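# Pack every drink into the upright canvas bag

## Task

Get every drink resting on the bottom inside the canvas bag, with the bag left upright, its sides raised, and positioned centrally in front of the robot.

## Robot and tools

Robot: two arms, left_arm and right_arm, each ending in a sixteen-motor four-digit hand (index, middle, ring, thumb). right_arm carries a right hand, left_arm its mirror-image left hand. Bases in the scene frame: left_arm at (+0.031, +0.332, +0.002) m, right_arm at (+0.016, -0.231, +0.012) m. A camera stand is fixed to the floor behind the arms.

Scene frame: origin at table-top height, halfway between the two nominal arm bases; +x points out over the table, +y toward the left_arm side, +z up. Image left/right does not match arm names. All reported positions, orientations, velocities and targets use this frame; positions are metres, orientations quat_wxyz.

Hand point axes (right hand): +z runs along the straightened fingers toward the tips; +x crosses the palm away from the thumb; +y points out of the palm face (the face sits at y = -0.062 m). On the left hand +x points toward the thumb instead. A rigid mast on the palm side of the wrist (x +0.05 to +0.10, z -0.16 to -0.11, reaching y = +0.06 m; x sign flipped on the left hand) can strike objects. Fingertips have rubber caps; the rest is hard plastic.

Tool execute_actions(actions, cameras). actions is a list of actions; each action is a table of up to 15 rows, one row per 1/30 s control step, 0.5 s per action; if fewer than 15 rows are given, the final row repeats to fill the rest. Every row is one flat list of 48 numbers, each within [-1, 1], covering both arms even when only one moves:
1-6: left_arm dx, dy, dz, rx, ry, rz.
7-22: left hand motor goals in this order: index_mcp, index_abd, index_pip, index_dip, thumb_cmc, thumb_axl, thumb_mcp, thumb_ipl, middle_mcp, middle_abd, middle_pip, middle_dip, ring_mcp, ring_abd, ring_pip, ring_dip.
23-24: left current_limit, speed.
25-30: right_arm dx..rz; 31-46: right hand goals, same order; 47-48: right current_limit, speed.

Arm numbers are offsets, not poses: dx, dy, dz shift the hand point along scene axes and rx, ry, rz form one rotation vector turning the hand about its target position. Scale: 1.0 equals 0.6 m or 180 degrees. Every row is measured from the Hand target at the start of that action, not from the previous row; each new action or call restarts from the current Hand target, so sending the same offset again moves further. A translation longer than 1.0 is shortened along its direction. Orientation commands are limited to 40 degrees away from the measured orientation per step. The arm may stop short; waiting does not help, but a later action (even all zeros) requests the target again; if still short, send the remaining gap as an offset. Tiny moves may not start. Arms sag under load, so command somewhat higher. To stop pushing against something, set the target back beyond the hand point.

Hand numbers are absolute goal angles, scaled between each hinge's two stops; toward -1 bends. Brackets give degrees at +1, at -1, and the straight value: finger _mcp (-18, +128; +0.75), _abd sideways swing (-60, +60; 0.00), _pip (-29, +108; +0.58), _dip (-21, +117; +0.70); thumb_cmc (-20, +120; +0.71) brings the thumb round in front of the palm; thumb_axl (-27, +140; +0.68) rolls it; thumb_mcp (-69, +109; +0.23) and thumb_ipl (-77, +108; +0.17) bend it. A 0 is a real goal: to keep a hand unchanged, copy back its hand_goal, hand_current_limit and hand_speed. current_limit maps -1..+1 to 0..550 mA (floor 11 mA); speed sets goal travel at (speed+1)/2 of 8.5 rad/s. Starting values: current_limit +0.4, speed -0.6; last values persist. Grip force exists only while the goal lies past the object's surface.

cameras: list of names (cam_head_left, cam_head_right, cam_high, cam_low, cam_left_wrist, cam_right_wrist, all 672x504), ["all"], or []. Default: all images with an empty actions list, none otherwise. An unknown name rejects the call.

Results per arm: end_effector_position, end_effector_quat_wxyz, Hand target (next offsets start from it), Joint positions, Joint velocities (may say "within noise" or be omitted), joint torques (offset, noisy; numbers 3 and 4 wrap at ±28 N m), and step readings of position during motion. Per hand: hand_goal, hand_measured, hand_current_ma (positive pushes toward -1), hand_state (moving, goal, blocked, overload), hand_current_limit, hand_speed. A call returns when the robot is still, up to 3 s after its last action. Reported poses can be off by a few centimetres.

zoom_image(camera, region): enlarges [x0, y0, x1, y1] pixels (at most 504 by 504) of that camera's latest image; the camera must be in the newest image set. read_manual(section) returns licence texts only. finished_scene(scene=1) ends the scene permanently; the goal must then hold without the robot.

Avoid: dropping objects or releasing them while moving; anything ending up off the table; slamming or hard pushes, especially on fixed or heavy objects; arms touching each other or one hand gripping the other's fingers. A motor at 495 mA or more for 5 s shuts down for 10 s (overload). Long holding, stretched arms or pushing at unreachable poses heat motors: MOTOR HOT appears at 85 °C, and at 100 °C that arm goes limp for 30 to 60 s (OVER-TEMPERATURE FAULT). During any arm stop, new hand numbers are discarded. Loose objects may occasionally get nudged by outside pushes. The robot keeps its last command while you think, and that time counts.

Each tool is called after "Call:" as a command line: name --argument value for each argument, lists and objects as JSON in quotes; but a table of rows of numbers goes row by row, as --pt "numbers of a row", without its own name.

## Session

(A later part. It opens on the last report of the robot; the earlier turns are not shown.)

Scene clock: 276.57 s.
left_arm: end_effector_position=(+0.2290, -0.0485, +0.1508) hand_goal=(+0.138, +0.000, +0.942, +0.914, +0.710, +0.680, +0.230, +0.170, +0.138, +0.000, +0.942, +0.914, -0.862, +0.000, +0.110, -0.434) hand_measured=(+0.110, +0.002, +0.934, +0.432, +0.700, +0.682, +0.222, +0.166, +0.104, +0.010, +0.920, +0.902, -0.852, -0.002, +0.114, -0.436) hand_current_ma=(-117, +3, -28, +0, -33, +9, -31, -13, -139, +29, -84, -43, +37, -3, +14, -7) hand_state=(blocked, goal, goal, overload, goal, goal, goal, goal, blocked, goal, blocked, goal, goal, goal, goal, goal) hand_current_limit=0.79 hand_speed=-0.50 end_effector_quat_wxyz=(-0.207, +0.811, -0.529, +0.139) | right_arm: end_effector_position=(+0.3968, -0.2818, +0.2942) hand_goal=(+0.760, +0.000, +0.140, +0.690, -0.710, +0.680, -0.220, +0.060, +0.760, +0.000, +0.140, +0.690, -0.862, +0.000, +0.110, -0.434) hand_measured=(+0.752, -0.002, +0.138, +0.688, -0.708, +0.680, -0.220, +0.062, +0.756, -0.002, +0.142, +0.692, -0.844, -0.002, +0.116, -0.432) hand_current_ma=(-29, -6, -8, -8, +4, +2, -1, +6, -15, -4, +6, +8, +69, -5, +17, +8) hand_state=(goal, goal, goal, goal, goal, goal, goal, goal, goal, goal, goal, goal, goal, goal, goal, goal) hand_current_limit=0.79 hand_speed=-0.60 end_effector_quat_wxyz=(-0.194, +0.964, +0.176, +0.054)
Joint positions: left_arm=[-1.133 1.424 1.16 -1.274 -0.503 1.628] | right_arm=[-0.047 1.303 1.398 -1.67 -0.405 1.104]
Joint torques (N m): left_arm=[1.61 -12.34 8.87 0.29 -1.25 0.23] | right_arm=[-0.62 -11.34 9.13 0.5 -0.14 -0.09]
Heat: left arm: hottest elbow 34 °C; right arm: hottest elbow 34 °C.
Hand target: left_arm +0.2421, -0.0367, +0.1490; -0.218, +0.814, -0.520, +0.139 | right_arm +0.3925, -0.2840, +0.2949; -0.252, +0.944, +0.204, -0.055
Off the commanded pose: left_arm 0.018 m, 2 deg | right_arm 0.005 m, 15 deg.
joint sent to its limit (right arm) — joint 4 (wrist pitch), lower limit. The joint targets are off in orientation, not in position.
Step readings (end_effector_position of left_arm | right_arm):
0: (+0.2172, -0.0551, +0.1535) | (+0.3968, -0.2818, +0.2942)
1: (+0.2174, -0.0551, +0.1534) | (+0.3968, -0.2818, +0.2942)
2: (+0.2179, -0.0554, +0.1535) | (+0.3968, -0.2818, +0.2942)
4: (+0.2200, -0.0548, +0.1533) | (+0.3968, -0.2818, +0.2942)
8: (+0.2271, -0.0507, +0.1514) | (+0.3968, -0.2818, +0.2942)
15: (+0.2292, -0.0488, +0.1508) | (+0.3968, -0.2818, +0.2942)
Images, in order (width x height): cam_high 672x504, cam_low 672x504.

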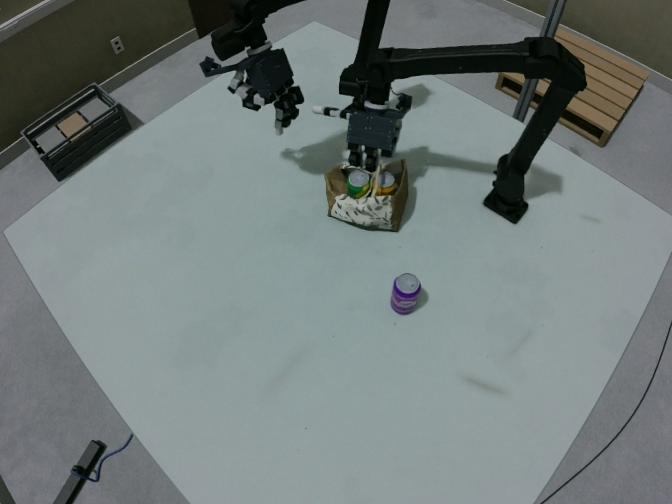

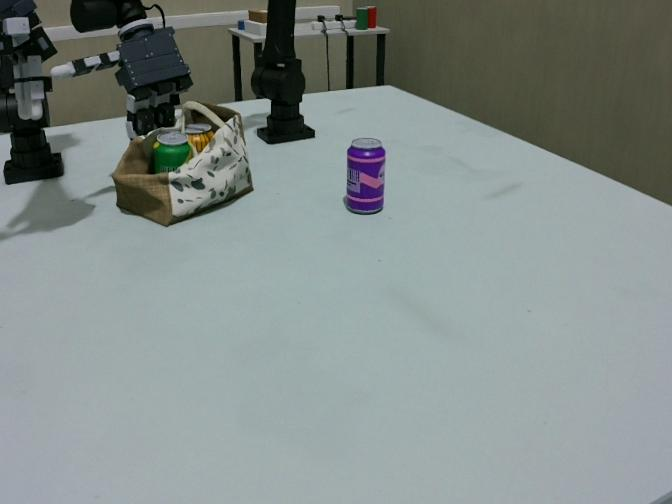

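Call:
execute_actions --actions '[[[-0.05,-0.035,0,0,0,0,0.137,0,0.942,0.913,0.71,0.68,0.23,0.17,0.137,0,0.942,0.913,-0.863,0,0.11,-0.435,0.79,-0.5,0,0,0.0,0,0,0,0.76,0,0.14,0.69,-0.71,0.68,-0.22,0.06,0.76,0,0.14,0.69,-0.863,0,0.11,-0.435,0.79,-0.6]],[[-0.06,-0.03,0,0,0,0,0.137,0,0.942,0.913,0.71,0.68,0.23,0.17,0.137,0,0.942,0.913,-0.863,0,0.11,-0.435,0.79,-0.5,0,0,0.0,0,0,0,0.76,0,0.14,0.69,-0.71,0.68,-0.22,0.06,0.76,0,0.14,0.69,-0.863,0,0.11,-0.435,0.79,-0.6]],[[0,0,0.09,0,0,0,0.137,0,0.942,0.913,0.71,0.68,0.23,0.17,0.137,0,0.942,0.913,-0.863,0,0.11,-0.435,0.79,-0.5,0,0,0.0,0,0,0,0.76,0,0.14,0.69,-0.71,0.68,-0.22,0.06,0.76,0,0.14,0.69,-0.863,0,0.11,-0.435,0.79,-0.6]]]' --cameras '["cam_low","cam_high","cam_head_left"]'

Call:
zoom_image --camera "cam_high" --region '[290, 80, 450, 240]'

Call:
zoom_image --camera "cam_low" --region '[90, 20, 290, 240]'

Call:
zoom_image --camera "cam_head_left" --region '[280, 240, 440, 400]'

Scene clock: 279.07 s.
left_arm: end_effector_position=(+0.1732, -0.0625, +0.1862) hand_goal=(+0.138, +0.000, +0.942, +0.914, +0.710, +0.680, +0.230, +0.170, +0.138, +0.000, +0.942, +0.914, -0.862, +0.000, +0.110, -0.434) hand_measured=(+0.134, +0.002, +0.942, +0.432, +0.702, +0.682, +0.222, +0.166, +0.140, +0.002, +0.944, +0.916, -0.852, -0.002, +0.114, -0.436) hand_current_ma=(-11, +3, -1, +0, -29, +9, -31, -13, +8, +3, +5, +9, +38, -3, +14, -7) hand_state=(goal, goal, goal, overload, goal, goal, goal, goal, goal, goal, goal, goal, goal, goal, goal, goal) hand_current_limit=0.79 hand_speed=-0.50 end_effector_quat_wxyz=(-0.229, +0.809, -0.526, +0.126) | right_arm: end_effector_position=(+0.3968, -0.2818, +0.2942) hand_goal=(+0.760, +0.000, +0.140, +0.690, -0.710, +0.680, -0.220, +0.060, +0.760, +0.000, +0.140, +0.690, -0.862, +0.000, +0.110, -0.434) hand_measured=(+0.752, -0.002, +0.138, +0.688, -0.708, +0.680, -0.220, +0.062, +0.756, -0.002, +0.142, +0.692, -0.844, -0.002, +0.116, -0.432) hand_current_ma=(-29, -6, -8, -8, +4, +2, -1, +6, -15, -4, +6, +8, +69, -5, +17, +8) hand_state=(goal, goal, goal, goal, goal, goal, goal, goal, goal, goal, goal, goal, goal, goal, goal, goal) hand_current_limit=0.79 hand_speed=-0.60 end_effector_quat_wxyz=(-0.194, +0.964, +0.176, +0.054)
Joint positions: left_arm=[-1.285 1.432 1.265 -1.509 -0.52 1.434] | right_arm=[-0.047 1.303 1.398 -1.67 -0.405 1.104]
Joint torques (N m): left_arm=[-1.03 -11.52 13.85 -0.58 -0.34 -0.08] | right_arm=[0.03 -11.05 9.16 0.38 -0.18 -0.09]
Heat: left arm: hottest elbow 34 °C; right arm: hottest elbow 34 °C.
Hand target: left_arm +0.1760, -0.0756, +0.2029; -0.218, +0.814, -0.520, +0.139 | right_arm +0.3925, -0.2840, +0.2949; -0.252, +0.944, +0.204, -0.055
Off the commanded pose: left_arm 0.022 m, 2 deg | right_arm 0.005 m, 15 deg.
joint sent to its limit (right arm) — joint 4 (wrist pitch), lower limit. The joint targets are off in orientation, not in position.
Step readings (end_effector_position of left_arm | right_arm):
0: (+0.2290, -0.0485, +0.1508) | (+0.3968, -0.2818, +0.2942)
1: (+0.2290, -0.0485, +0.1508) | (+0.3968, -0.2818, +0.2942)
2: (+0.2287, -0.0489, +0.1508) | (+0.3968, -0.2818, +0.2942)
4: (+0.2260, -0.0498, +0.1508) | (+0.3968, -0.2818, +0.2942)
8: (+0.2156, -0.0534, +0.1509) | (+0.3968, -0.2818, +0.2942)
15: (+0.2115, -0.0549, +0.1510) | (+0.3968, -0.2818, +0.2942)
16: (+0.2113, -0.0549, +0.1510) | (+0.3968, -0.2818, +0.2942)
17: (+0.2091, -0.0552, +0.1510) | (+0.3968, -0.2818, +0.2942)
19: (+0.2037, -0.0555, +0.1510) | (+0.3968, -0.2818, +0.2942)
23: (+0.1836, -0.0611, +0.1510) | (+0.3968, -0.2818, +0.2942)
30: (+0.1740, -0.0642, +0.1483) | (+0.3968, -0.2818, +0.2942)
31: (+0.1739, -0.0636, +0.1482) | (+0.3968, -0.2818, +0.2942)
32: (+0.1735, -0.0622, +0.1499) | (+0.3968, -0.2818, +0.2942)
34: (+0.1726, -0.0596, +0.1580) | (+0.3968, -0.2818, +0.2942)
38: (+0.1733, -0.0632, +0.1776) | (+0.3968, -0.2818, +0.2942)
45: (+0.1735, -0.0637, +0.1862) | (+0.3968, -0.2818, +0.2942)
Images, in order (width x height): cam_head_left 672x504, cam_high 672x504, cam_low 672x504.

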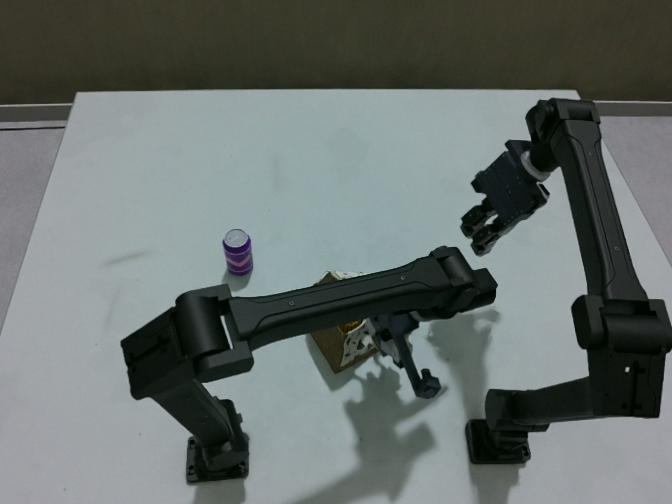

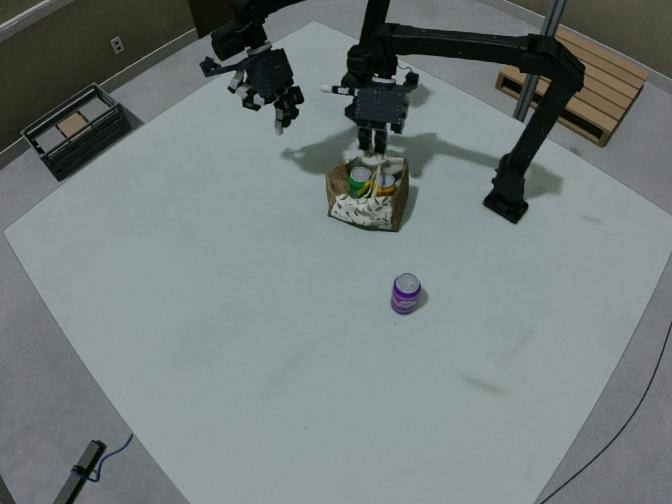

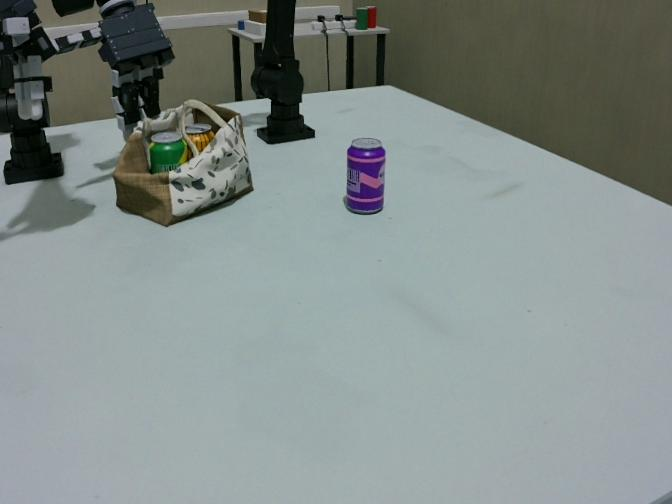

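Scaled by 3.150.

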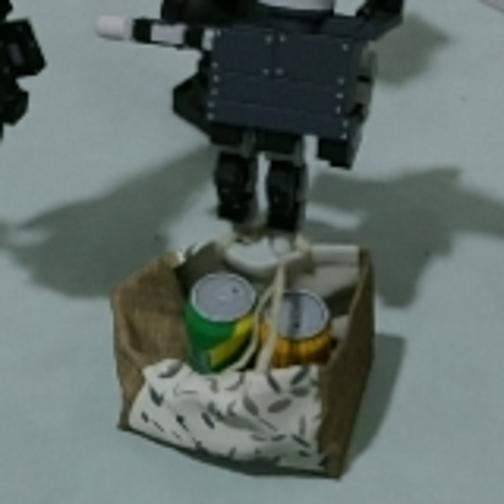

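Scaled by 2.291.

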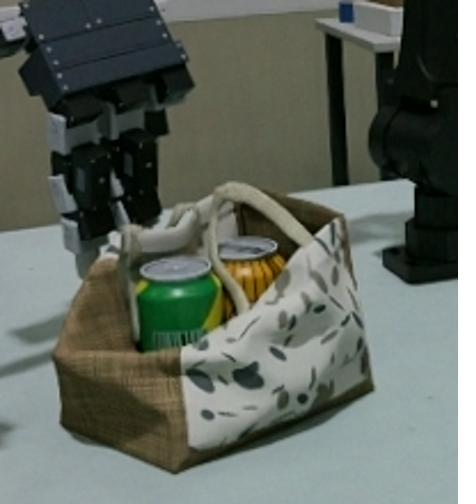

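Scaled by 3.150.

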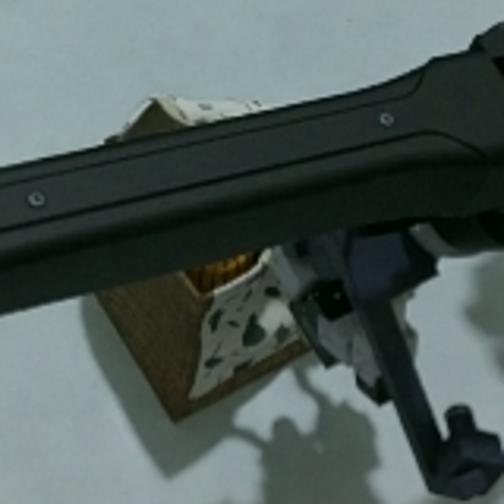

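Call:
execute_actions --actions '[[[0,0.02,0.1,0,0,0,0.137,0,0.942,0.913,0.71,0.68,0.23,0.17,0.137,0,0.942,0.913,-0.863,0,0.11,-0.435,0.79,-0.5,0,0,0.0,0,0,0,0.76,0,0.14,0.69,-0.71,0.68,-0.22,0.06,0.76,0,0.14,0.69,-0.863,0,0.11,-0.435,0.79,-0.6]],[[0.01,0.03,0.06,0,0,0,0.137,0,0.942,0.913,0.71,0.68,0.23,0.17,0.137,0,0.942,0.913,-0.863,0,0.11,-0.435,0.79,-0.5,0,0,0.0,0,0,0,0.76,0,0.14,0.69,-0.71,0.68,-0.22,0.06,0.76,0,0.14,0.69,-0.863,0,0.11,-0.435,0.79,-0.6]],[[0.02,0.03,0,0,0,0,0.137,0,0.942,0.913,0.71,0.68,0.23,0.17,0.137,0,0.942,0.913,-0.863,0,0.11,-0.435,0.79,-0.5,0,0,0.0,0,0,0,0.76,0,0.14,0.69,-0.71,0.68,-0.22,0.06,0.76,0,0.14,0.69,-0.863,0,0.11,-0.435,0.79,-0.6]]]' --cameras '["cam_low","cam_high","cam_head_left"]'

Call:
zoom_image --camera "cam_high" --region '[290, 80, 450, 240]'

Call:
zoom_image --camera "cam_low" --region '[90, 20, 290, 240]'

Call:
zoom_image --camera "cam_head_left" --region '[280, 240, 440, 400]'

Scene clock: 283.83 s.
left_arm: end_effector_position=(+0.1909, -0.0280, +0.2863) hand_goal=(+0.138, +0.000, +0.942, +0.914, +0.710, +0.680, +0.230, +0.170, +0.138, +0.000, +0.942, +0.914, -0.862, +0.000, +0.110, -0.434) hand_measured=(+0.136, +0.002, +0.942, +0.432, +0.702, +0.682, +0.222, +0.166, +0.140, +0.002, +0.944, +0.916, -0.852, -0.002, +0.114, -0.436) hand_current_ma=(-9, +3, -2, +0, -29, +9, -31, -13, +5, +3, +4, +8, +38, -3, +14, -7) hand_state=(goal, goal, goal, overload, goal, goal, goal, goal, goal, goal, goal, goal, goal, goal, goal, goal) hand_current_limit=0.79 hand_speed=-0.50 end_effector_quat_wxyz=(-0.209, +0.812, -0.526, +0.143) | right_arm: end_effector_position=(+0.3968, -0.2818, +0.2942) hand_goal=(+0.760, +0.000, +0.140, +0.690, -0.710, +0.680, -0.220, +0.060, +0.760, +0.000, +0.140, +0.690, -0.862, +0.000, +0.110, -0.434) hand_measured=(+0.752, -0.002, +0.138, +0.688, -0.708, +0.680, -0.220, +0.062, +0.756, -0.002, +0.142, +0.692, -0.844, -0.002, +0.116, -0.432) hand_current_ma=(-29, -6, -8, -8, +4, +2, -1, +6, -15, -4, +6, +8, +69, -5, +17, +8) hand_state=(goal, goal, goal, goal, goal, goal, goal, goal, goal, goal, goal, goal, goal, goal, goal, goal) hand_current_limit=0.79 hand_speed=-0.60 end_effector_quat_wxyz=(-0.194, +0.964, +0.176, +0.054)
Joint positions: left_arm=[-1.205 1.309 1.406 -1.671 -0.513 1.539] | right_arm=[-0.047 1.303 1.398 -1.67 -0.405 1.104]
Joint torques (N m): left_arm=[-0.21 -10.7 12.34 -0.32 -0.51 0.17] | right_arm=[-0.15 -10.52 9.07 0.29 -0.2 -0.11]
Heat: left arm: hottest elbow 35 °C; right arm: hottest elbow 34 °C.
Hand target: left_arm +0.1940, -0.0276, +0.2988; -0.218, +0.814, -0.520, +0.139 | right_arm +0.3925, -0.2840, +0.2949; -0.252, +0.944, +0.204, -0.055
Off the commanded pose: left_arm 0.013 m, 1 deg | right_arm 0.005 m, 15 deg.
joint sent to its limit (left arm) — joint 4 (wrist pitch), lower limit. The joint targets still meet the commanded pose.
joint sent to its limit (right arm) — joint 4 (wrist pitch), lower limit. The joint targets are off in orientation, not in position.
Step readings (end_effector_position of left_arm | right_arm):
0: (+0.1732, -0.0625, +0.1862) | (+0.3968, -0.2818, +0.2942)
1: (+0.1730, -0.0621, +0.1866) | (+0.3968, -0.2818, +0.2942)
2: (+0.1724, -0.0604, +0.1884) | (+0.3968, -0.2818, +0.2942)
4: (+0.1710, -0.0564, +0.1969) | (+0.3968, -0.2818, +0.2942)
8: (+0.1706, -0.0553, +0.2256) | (+0.3968, -0.2818, +0.2942)
15: (+0.1710, -0.0563, +0.2510) | (+0.3968, -0.2818, +0.2942)
16: (+0.1708, -0.0560, +0.2510) | (+0.3968, -0.2818, +0.2942)
17: (+0.1712, -0.0549, +0.2510) | (+0.3968, -0.2818, +0.2942)
19: (+0.1713, -0.0520, +0.2530) | (+0.3968, -0.2818, +0.2942)
23: (+0.1749, -0.0437, +0.2646) | (+0.3968, -0.2818, +0.2942)
30: (+0.1776, -0.0400, +0.2823) | (+0.3968, -0.2818, +0.2942)
31: (+0.1777, -0.0398, +0.2823) | (+0.3968, -0.2818, +0.2942)
32: (+0.1784, -0.0392, +0.2822) | (+0.3968, -0.2818, +0.2942)
34: (+0.1805, -0.0374, +0.2822) | (+0.3968, -0.2818, +0.2942)
38: (+0.1883, -0.0318, +0.2839) | (+0.3968, -0.2818, +0.2942)
45: (+0.1911, -0.0283, +0.2863) | (+0.3968, -0.2818, +0.2942)
Images, in order (width x height): cam_head_left 672x504, cam_high 672x504, cam_low 672x504.

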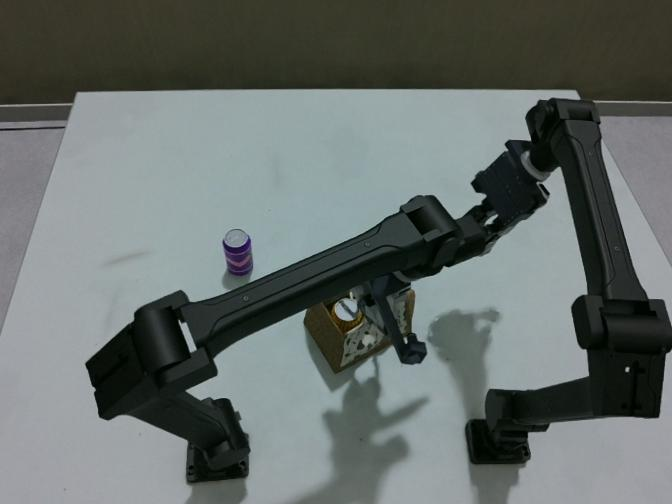

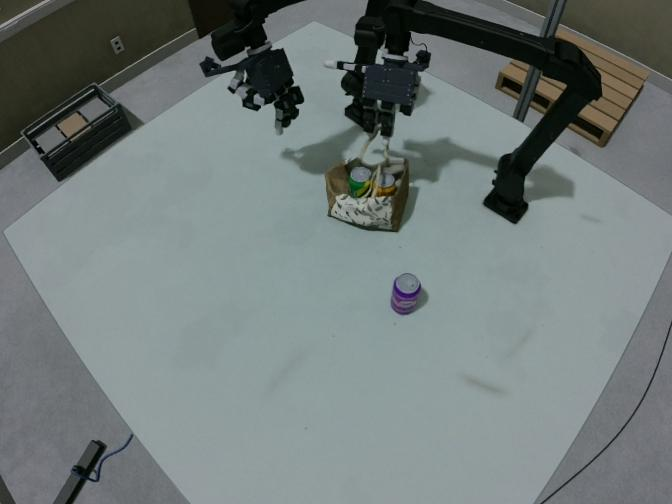

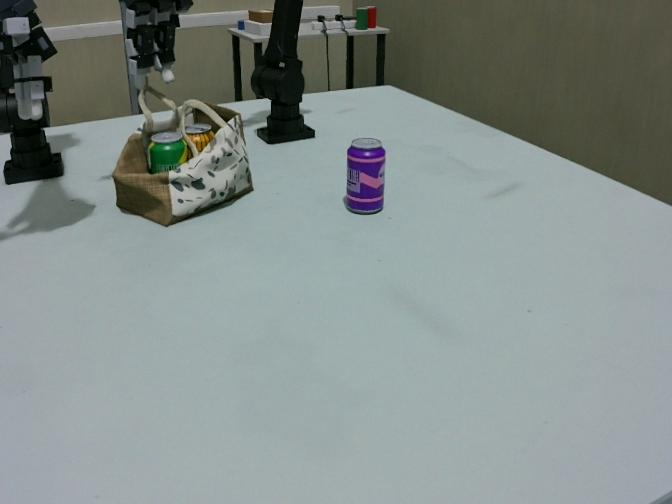

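Scaled by 3.150.

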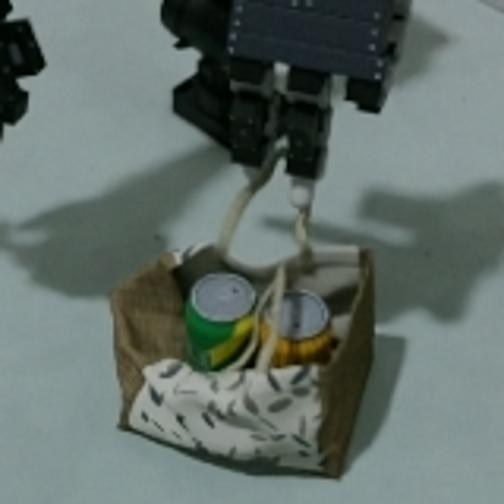

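Scaled by 2.291.

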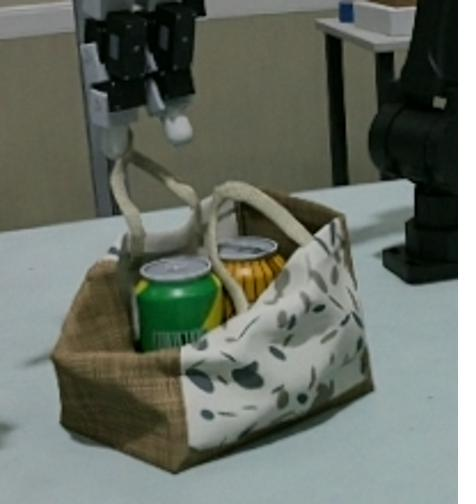

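Scaled by 3.150.

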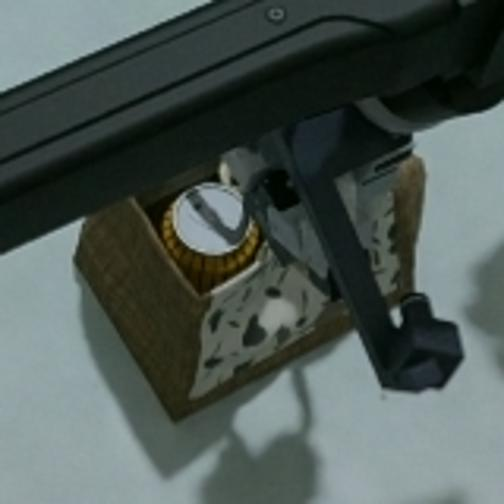

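Call:
execute_actions --actions '[]'

Scene clock: 285.70 s.
left_arm: end_effector_position=(+0.1909, -0.0280, +0.2862) hand_goal=(+0.138, +0.000, +0.942, +0.914, +0.710, +0.680, +0.230, +0.170, +0.138, +0.000, +0.942, +0.914, -0.862, +0.000, +0.110, -0.434) hand_measured=(+0.136, +0.002, +0.942, +0.432, +0.702, +0.682, +0.222, +0.166, +0.140, +0.002, +0.944, +0.916, -0.852, -0.002, +0.114, -0.436) hand_current_ma=(-9, +3, -2, +0, -29, +9, -31, -13, +5, +3, +4, +8, +38, -3, +14, -7) hand_state=(goal, goal, goal, overload, goal, goal, goal, goal, goal, goal, goal, goal, goal, goal, goal, goal) hand_current_limit=0.79 hand_speed=-0.50 end_effector_quat_wxyz=(-0.209, +0.812, -0.526, +0.143) | right_arm: end_effector_position=(+0.3968, -0.2818, +0.2942) hand_goal=(+0.760, +0.000, +0.140, +0.690, -0.710, +0.680, -0.220, +0.060, +0.760, +0.000, +0.140, +0.690, -0.862, +0.000, +0.110, -0.434) hand_measured=(+0.752, -0.002, +0.138, +0.688, -0.708, +0.680, -0.220, +0.062, +0.756, -0.002, +0.142, +0.692, -0.844, -0.002, +0.116, -0.432) hand_current_ma=(-29, -6, -8, -8, +4, +2, -1, +6, -15, -4, +6, +8, +69, -5, +17, +8) hand_state=(goal, goal, goal, goal, goal, goal, goal, goal, goal, goal, goal, goal, goal, goal, goal, goal) hand_current_limit=0.79 hand_speed=-0.60 end_effector_quat_wxyz=(-0.194, +0.964, +0.176, +0.054)
Joint positions: left_arm=[-1.205 1.309 1.406 -1.671 -0.513 1.54] | right_arm=[-0.047 1.303 1.398 -1.67 -0.405 1.104]
Joint velocities: within noise
Joint torques (N m): left_arm=[-0.21 -10.64 12.33 -0.31 -0.51 0.18] | right_arm=[-0.5 -10.52 9.09 0.62 -0.17 -0.08]
Heat: left arm: hottest elbow 35 °C; right arm: hottest elbow 34 °C.
Hand target: left_arm +0.1940, -0.0276, +0.2988; -0.218, +0.814, -0.520, +0.139 | right_arm +0.3925, -0.2840, +0.2949; -0.252, +0.944, +0.204, -0.055
Off the commanded pose: left_arm 0.013 m, 1 deg | right_arm 0.005 m, 15 deg.

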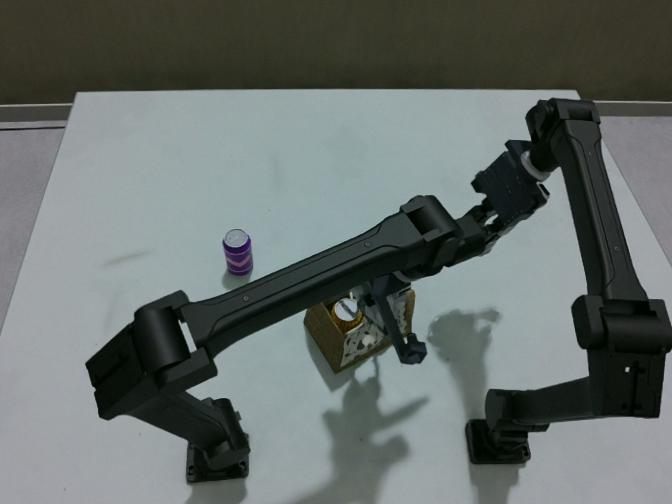

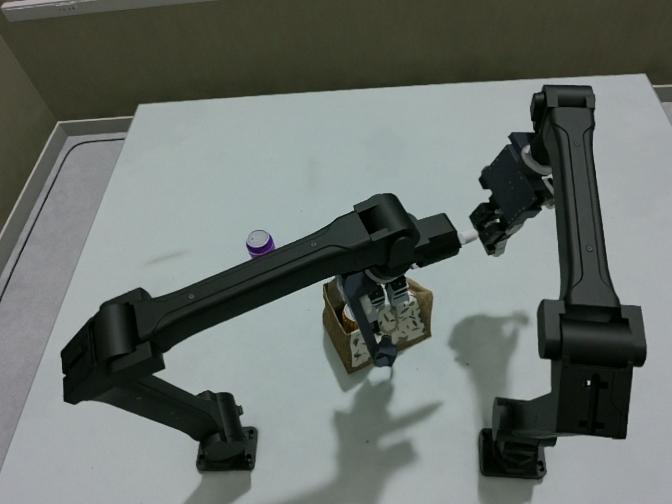

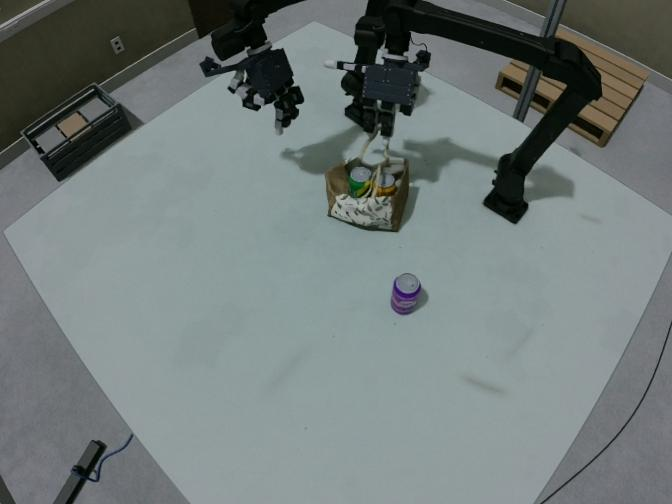

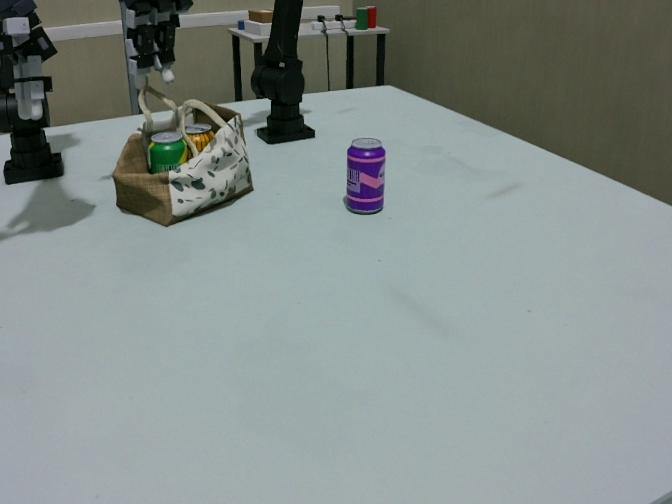

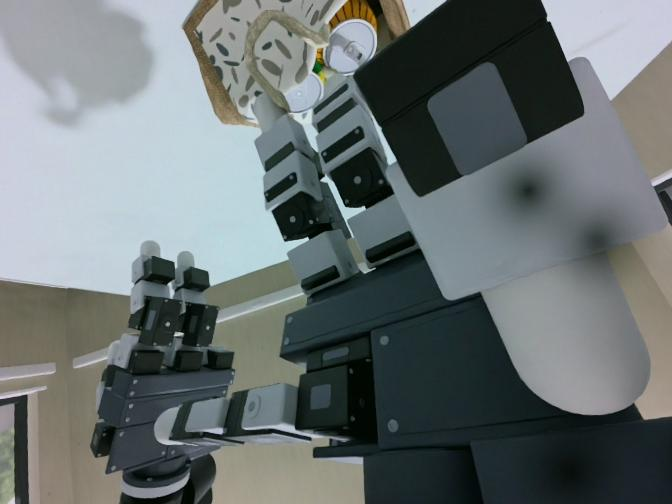

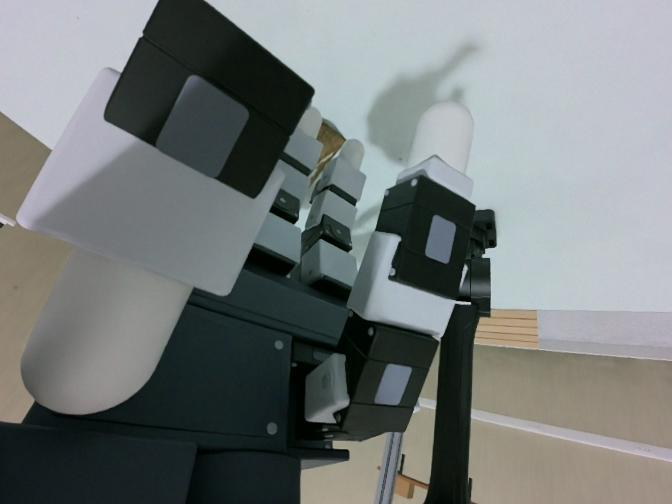

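Call:
zoom_image --camera "cam_low" --region '[90, 20, 290, 240]'

Call:
zoom_image --camera "cam_high" --region '[290, 80, 450, 240]'

Call:
zoom_image --camera "cam_left_wrist" --region '[170, 0, 430, 160]'

Call:
zoom_image --camera "cam_head_right" --region '[290, 240, 460, 400]'

Scaled by 2.291.

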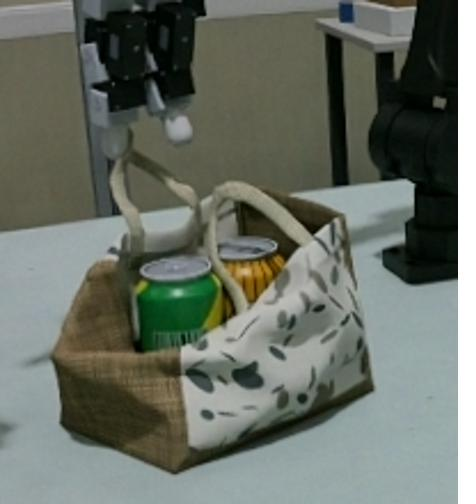

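Scaled by 3.150.

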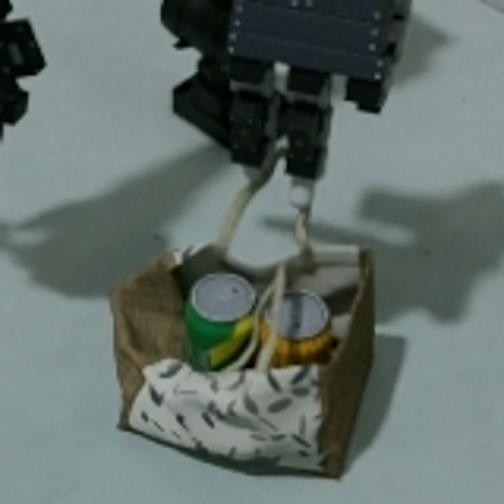

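Scaled by 1.938.

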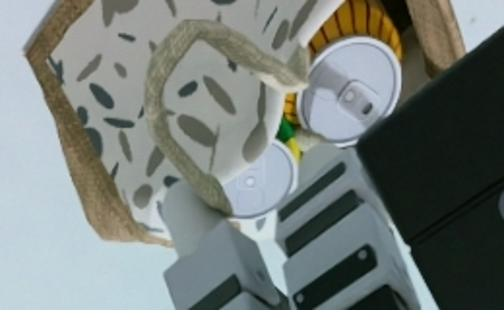

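Scaled by 2.965.

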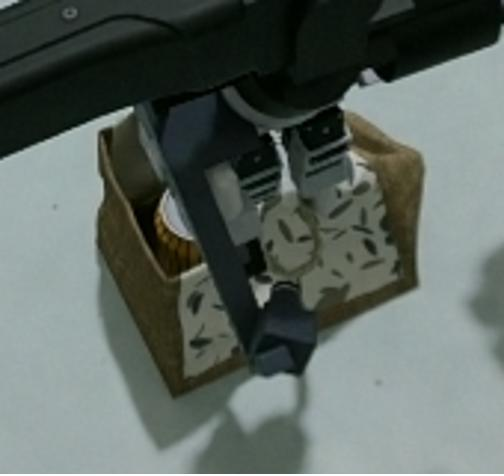

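Call:
zoom_image --camera "cam_high" --region '[340, 110, 420, 190]'

Call:
zoom_image --camera "cam_low" --region '[110, 60, 210, 160]'

Scaled by 6.300.

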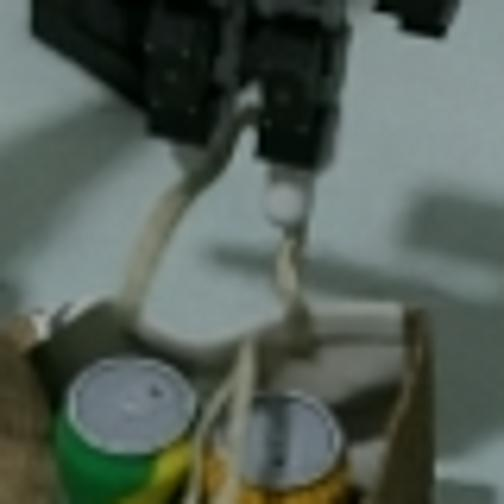

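Scaled by 5.040.

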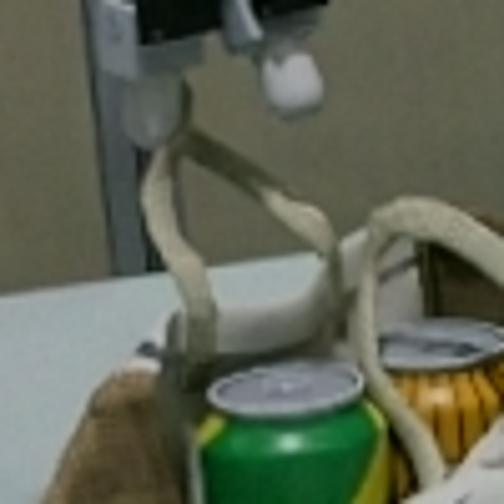

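Call:
execute_actions --actions '[[[0.01,0,0.09,0,0,0,0.137,0,0.942,0.913,0.71,0.68,0.23,0.17,0.137,0,0.942,0.913,-0.863,0,0.11,-0.435,0.79,-0.5,0,0,0,0,0,0,0.76,0,0.14,0.69,-0.71,0.68,-0.22,0.06,0.76,0,0.14,0.69,-0.863,0,0.11,-0.435,0.79,-0.6]],[[0.01,0,0.06,0,0,0,0.137,0,0.942,0.913,0.71,0.68,0.23,0.17,0.137,0,0.942,0.913,-0.863,0,0.11,-0.435,0.79,-0.5,0,0,0,0,0,0,0.76,0,0.14,0.69,-0.71,0.68,-0.22,0.06,0.76,0,0.14,0.69,-0.863,0,0.11,-0.435,0.79,-0.6]]]' --cameras '["cam_low", "cam_high", "cam_left_wrist"]'

Call:
zoom_image --camera "cam_high" --region '[290, 80, 450, 240]'

Call:
zoom_image --camera "cam_low" --region '[90, 20, 290, 240]'

Call:
zoom_image --camera "cam_left_wrist" --region '[170, 0, 430, 160]'

Scene clock: 290.13 s.
left_arm: end_effector_position=(+0.2021, -0.0259, +0.3685) hand_goal=(+0.138, +0.000, +0.942, +0.914, +0.710, +0.680, +0.230, +0.170, +0.138, +0.000, +0.942, +0.914, -0.862, +0.000, +0.110, -0.434) hand_measured=(+0.136, +0.002, +0.942, +0.432, +0.702, +0.682, +0.222, +0.166, +0.140, +0.002, +0.944, +0.916, -0.852, -0.002, +0.114, -0.436) hand_current_ma=(-6, +3, -2, +0, -29, +9, -31, -13, +5, +3, +4, +8, +38, -3, +14, -7) hand_state=(goal, goal, goal, overload, goal, goal, goal, goal, goal, goal, goal, goal, goal, goal, goal, goal) hand_current_limit=0.79 hand_speed=-0.50 end_effector_quat_wxyz=(-0.160, +0.798, -0.544, +0.204) | right_arm: end_effector_position=(+0.3968, -0.2818, +0.2942) hand_goal=(+0.760, +0.000, +0.140, +0.690, -0.710, +0.680, -0.220, +0.060, +0.760, +0.000, +0.140, +0.690, -0.862, +0.000, +0.110, -0.434) hand_measured=(+0.752, -0.002, +0.138, +0.688, -0.708, +0.680, -0.220, +0.062, +0.756, -0.002, +0.142, +0.692, -0.844, -0.002, +0.116, -0.432) hand_current_ma=(-29, -6, -8, -8, +4, +2, -1, +6, -15, -4, +6, +8, +69, -5, +17, +8) hand_state=(goal, goal, goal, goal, goal, goal, goal, goal, goal, goal, goal, goal, goal, goal, goal, goal) hand_current_limit=0.79 hand_speed=-0.60 end_effector_quat_wxyz=(-0.194, +0.964, +0.176, +0.054)
Joint positions: left_arm=[-1.157 1.246 1.553 -1.671 -0.485 1.685] | right_arm=[-0.047 1.303 1.398 -1.67 -0.405 1.104]
Joint torques (N m): left_arm=[-0.26 -8.7 14.32 0.13 -0.27 0.1] | right_arm=[0.38 -10.29 9.35 0.58 -0.13 -0.11]
Heat: left arm: hottest elbow 35 °C; right arm: hottest elbow 34 °C.
Hand target: left_arm +0.2059, -0.0276, +0.3890; -0.217, +0.814, -0.520, +0.139 | right_arm +0.3925, -0.2840, +0.2949; -0.252, +0.944, +0.204, -0.055
Off the commanded pose: left_arm 0.021 m, 10 deg | right_arm 0.005 m, 15 deg.
joint sent to its limit (left arm) — joint 4 (wrist pitch), lower limit. The joint targets are off in orientation, not in position.
joint sent to its limit (right arm) — joint 4 (wrist pitch), lower limit. The joint targets are off in orientation, not in position.
Step readings (end_effector_position of left_arm | right_arm):
0: (+0.1909, -0.0280, +0.2862) | (+0.3968, -0.2818, +0.2942)
1: (+0.1908, -0.0278, +0.2864) | (+0.3968, -0.2818, +0.2942)
2: (+0.1910, -0.0271, +0.2870) | (+0.3968, -0.2818, +0.2942)
4: (+0.1905, -0.0260, +0.2916) | (+0.3968, -0.2818, +0.2942)
8: (+0.1937, -0.0252, +0.3138) | (+0.3968, -0.2818, +0.2942)
15: (+0.1957, -0.0237, +0.3391) | (+0.3968, -0.2818, +0.2942)
16: (+0.1954, -0.0237, +0.3392) | (+0.3968, -0.2818, +0.2942)
17: (+0.1949, -0.0236, +0.3396) | (+0.3968, -0.2818, +0.2942)
19: (+0.1954, -0.0240, +0.3436) | (+0.3968, -0.2818, +0.2942)
23: (+0.2008, -0.0264, +0.3600) | (+0.3968, -0.2818, +0.2942)
30: (+0.2024, -0.0263, +0.3686) | (+0.3968, -0.2818, +0.2942)
Images, in order (width x height): cam_high 672x504, cam_low 672x504, cam_left_wrist 672x504.

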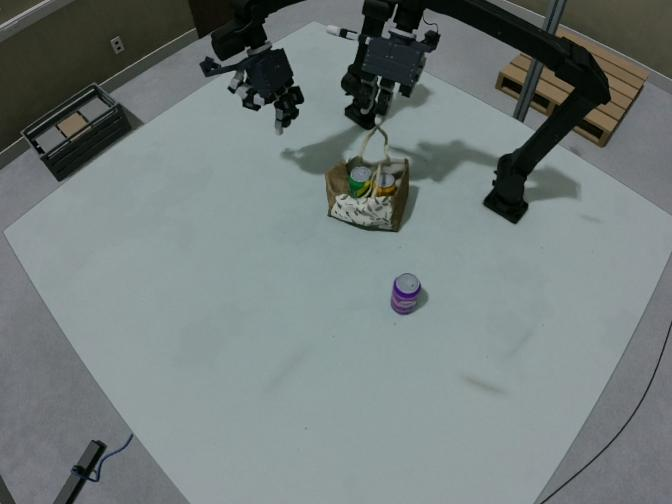

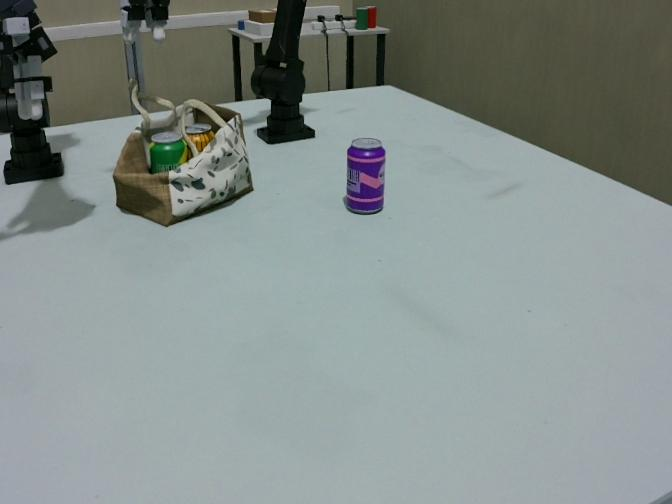

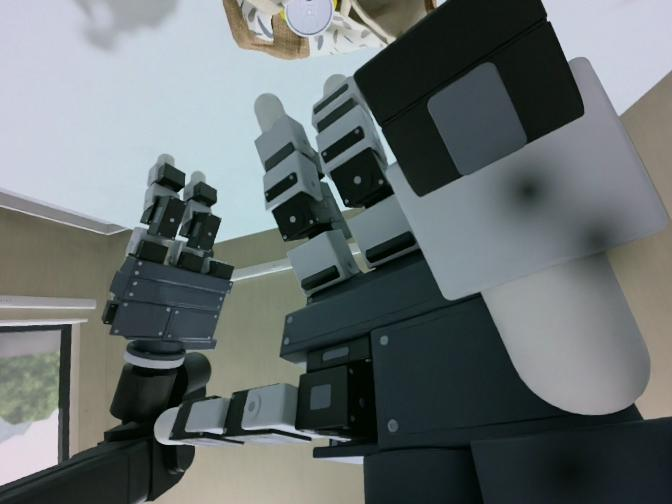

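Scaled by 3.150.

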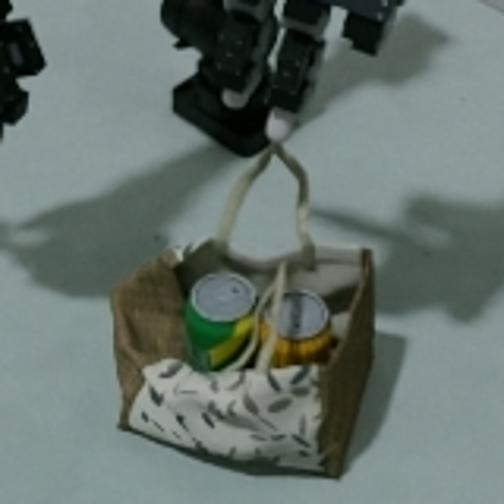

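Scaled by 2.291.

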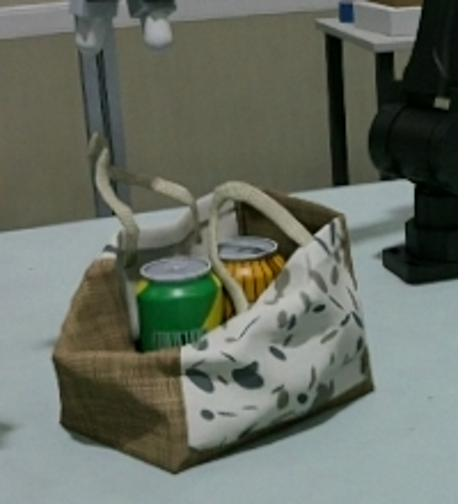

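Scaled by 1.938.

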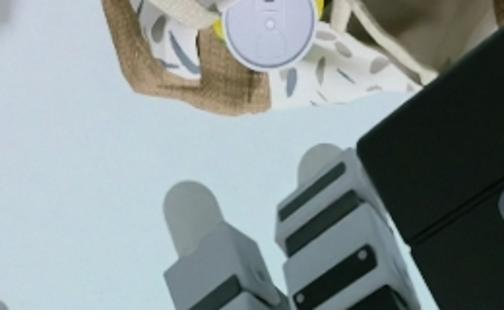

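Call:
execute_actions --actions '[[[-0.01,0.016,-0.08,0,0,0,0.137,0,0.942,0.913,0.71,0.68,0.23,0.17,0.137,0,0.942,0.913,-0.863,0,0.11,-0.435,0.79,-0.5,0,0,0,0,0,0,0.76,0,0.14,0.69,-0.71,0.68,-0.22,0.06,0.76,0,0.14,0.69,-0.863,0,0.11,-0.435,0.79,-0.6]],[[0,0,-0.09,0,0,0,0.137,0,0.942,0.913,0.71,0.68,0.23,0.17,0.137,0,0.942,0.913,-0.863,0,0.11,-0.435,0.79,-0.5,0,0,0,0,0,0,0.76,0,0.14,0.69,-0.71,0.68,-0.22,0.06,0.76,0,0.14,0.69,-0.863,0,0.11,-0.435,0.79,-0.6]]]' --cameras '["cam_low", "cam_high"]'

Call:
zoom_image --camera "cam_high" --region '[290, 80, 450, 240]'

Call:
zoom_image --camera "cam_low" --region '[90, 20, 290, 240]'

Scene clock: 292.37 s.
left_arm: end_effector_position=(+0.2034, -0.0164, +0.2922) hand_goal=(+0.138, +0.000, +0.942, +0.914, +0.710, +0.680, +0.230, +0.170, +0.138, +0.000, +0.942, +0.914, -0.862, +0.000, +0.110, -0.434) hand_measured=(+0.136, +0.002, +0.942, +0.432, +0.702, +0.682, +0.222, +0.166, +0.140, +0.002, +0.944, +0.916, -0.852, -0.002, +0.114, -0.436) hand_current_ma=(-5, +3, -2, +0, -29, +9, -31, -13, +5, +3, +4, +8, +38, -3, +14, -7) hand_state=(goal, goal, goal, overload, goal, goal, goal, goal, goal, goal, goal, goal, goal, goal, goal, goal) hand_current_limit=0.79 hand_speed=-0.50 end_effector_quat_wxyz=(-0.212, +0.816, -0.517, +0.145) | right_arm: end_effector_position=(+0.3968, -0.2818, +0.2942) hand_goal=(+0.760, +0.000, +0.140, +0.690, -0.710, +0.680, -0.220, +0.060, +0.760, +0.000, +0.140, +0.690, -0.862, +0.000, +0.110, -0.434) hand_measured=(+0.752, -0.002, +0.138, +0.688, -0.708, +0.680, -0.220, +0.062, +0.756, -0.002, +0.142, +0.692, -0.844, -0.002, +0.116, -0.432) hand_current_ma=(-29, -6, -8, -8, +4, +2, -1, +6, -15, -4, +6, +8, +69, -5, +17, +8) hand_state=(goal, goal, goal, goal, goal, goal, goal, goal, goal, goal, goal, goal, goal, goal, goal, goal) hand_current_limit=0.79 hand_speed=-0.60 end_effector_quat_wxyz=(-0.194, +0.964, +0.176, +0.054)
Joint positions: left_arm=[-1.166 1.291 1.405 -1.673 -0.52 1.562] | right_arm=[-0.047 1.303 1.398 -1.67 -0.405 1.104]
Joint torques (N m): left_arm=[-1.73 -8.88 10 -0.21 -0.56 -0.03] | right_arm=[-0.56 -10.29 9.13 0.43 -0.23 -0.06]
Heat: left arm: hottest elbow 35 °C; right arm: hottest elbow 34 °C.
Hand target: left_arm +0.1999, -0.0181, +0.2870; -0.218, +0.814, -0.520, +0.139 | right_arm +0.3925, -0.2840, +0.2949; -0.252, +0.944, +0.204, -0.055
Off the commanded pose: left_arm 0.007 m, 1 deg | right_arm 0.005 m, 15 deg.
joint sent to its limit (left arm) — joint 4 (wrist pitch), lower limit. The joint targets still meet the commanded pose.
joint sent to its limit (right arm) — joint 4 (wrist pitch), lower limit. The joint targets are off in orientation, not in position.
Step readings (end_effector_position of left_arm | right_arm):
0: (+0.2021, -0.0258, +0.3685) | (+0.3968, -0.2818, +0.2942)
1: (+0.2021, -0.0258, +0.3685) | (+0.3968, -0.2818, +0.2942)
2: (+0.2023, -0.0258, +0.3685) | (+0.3968, -0.2818, +0.2942)
4: (+0.2035, -0.0248, +0.3660) | (+0.3968, -0.2818, +0.2942)
8: (+0.2027, -0.0204, +0.3515) | (+0.3968, -0.2818, +0.2942)
15: (+0.2021, -0.0187, +0.3444) | (+0.3968, -0.2818, +0.2942)
16: (+0.2023, -0.0186, +0.3440) | (+0.3968, -0.2818, +0.2942)
17: (+0.2030, -0.0179, +0.3419) | (+0.3968, -0.2818, +0.2942)
19: (+0.2028, -0.0151, +0.3325) | (+0.3968, -0.2818, +0.2942)
23: (+0.2015, -0.0113, +0.3065) | (+0.3968, -0.2818, +0.2942)
30: (+0.2029, -0.0158, +0.2921) | (+0.3968, -0.2818, +0.2942)
Images, in order (width x height): cam_high 672x504, cam_low 672x504.

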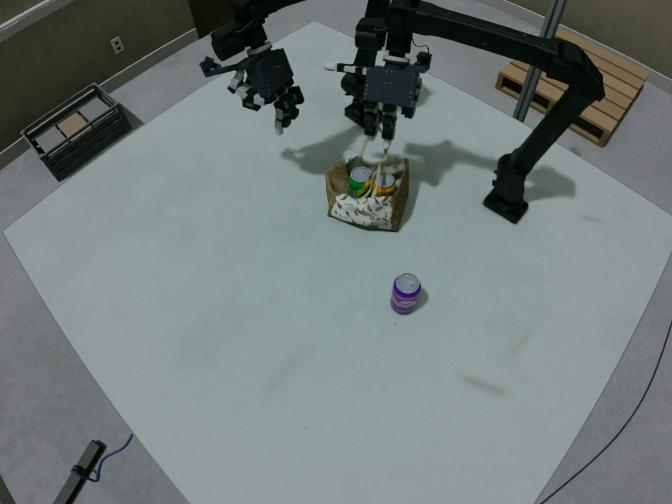

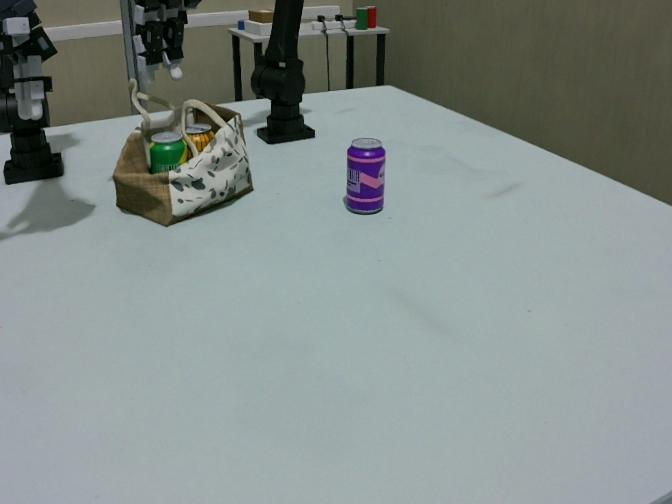

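Scaled by 3.150.

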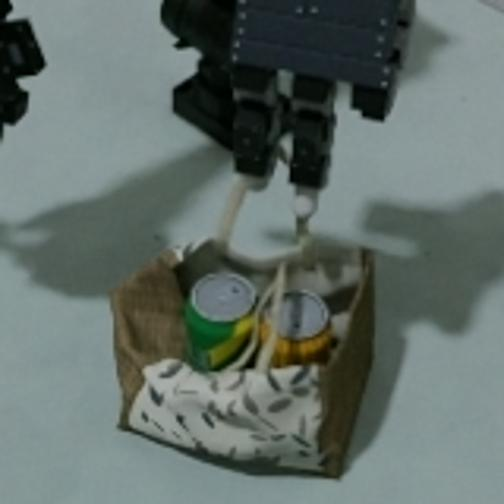

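Scaled by 2.291.

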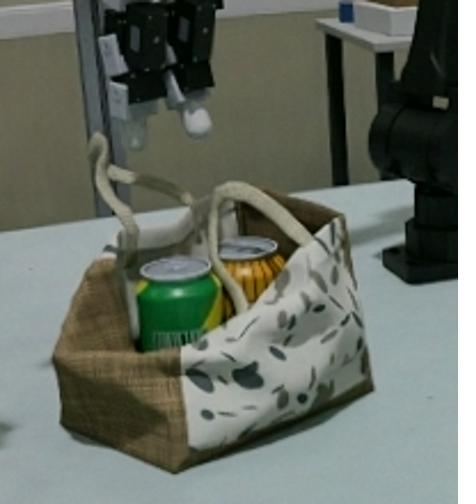

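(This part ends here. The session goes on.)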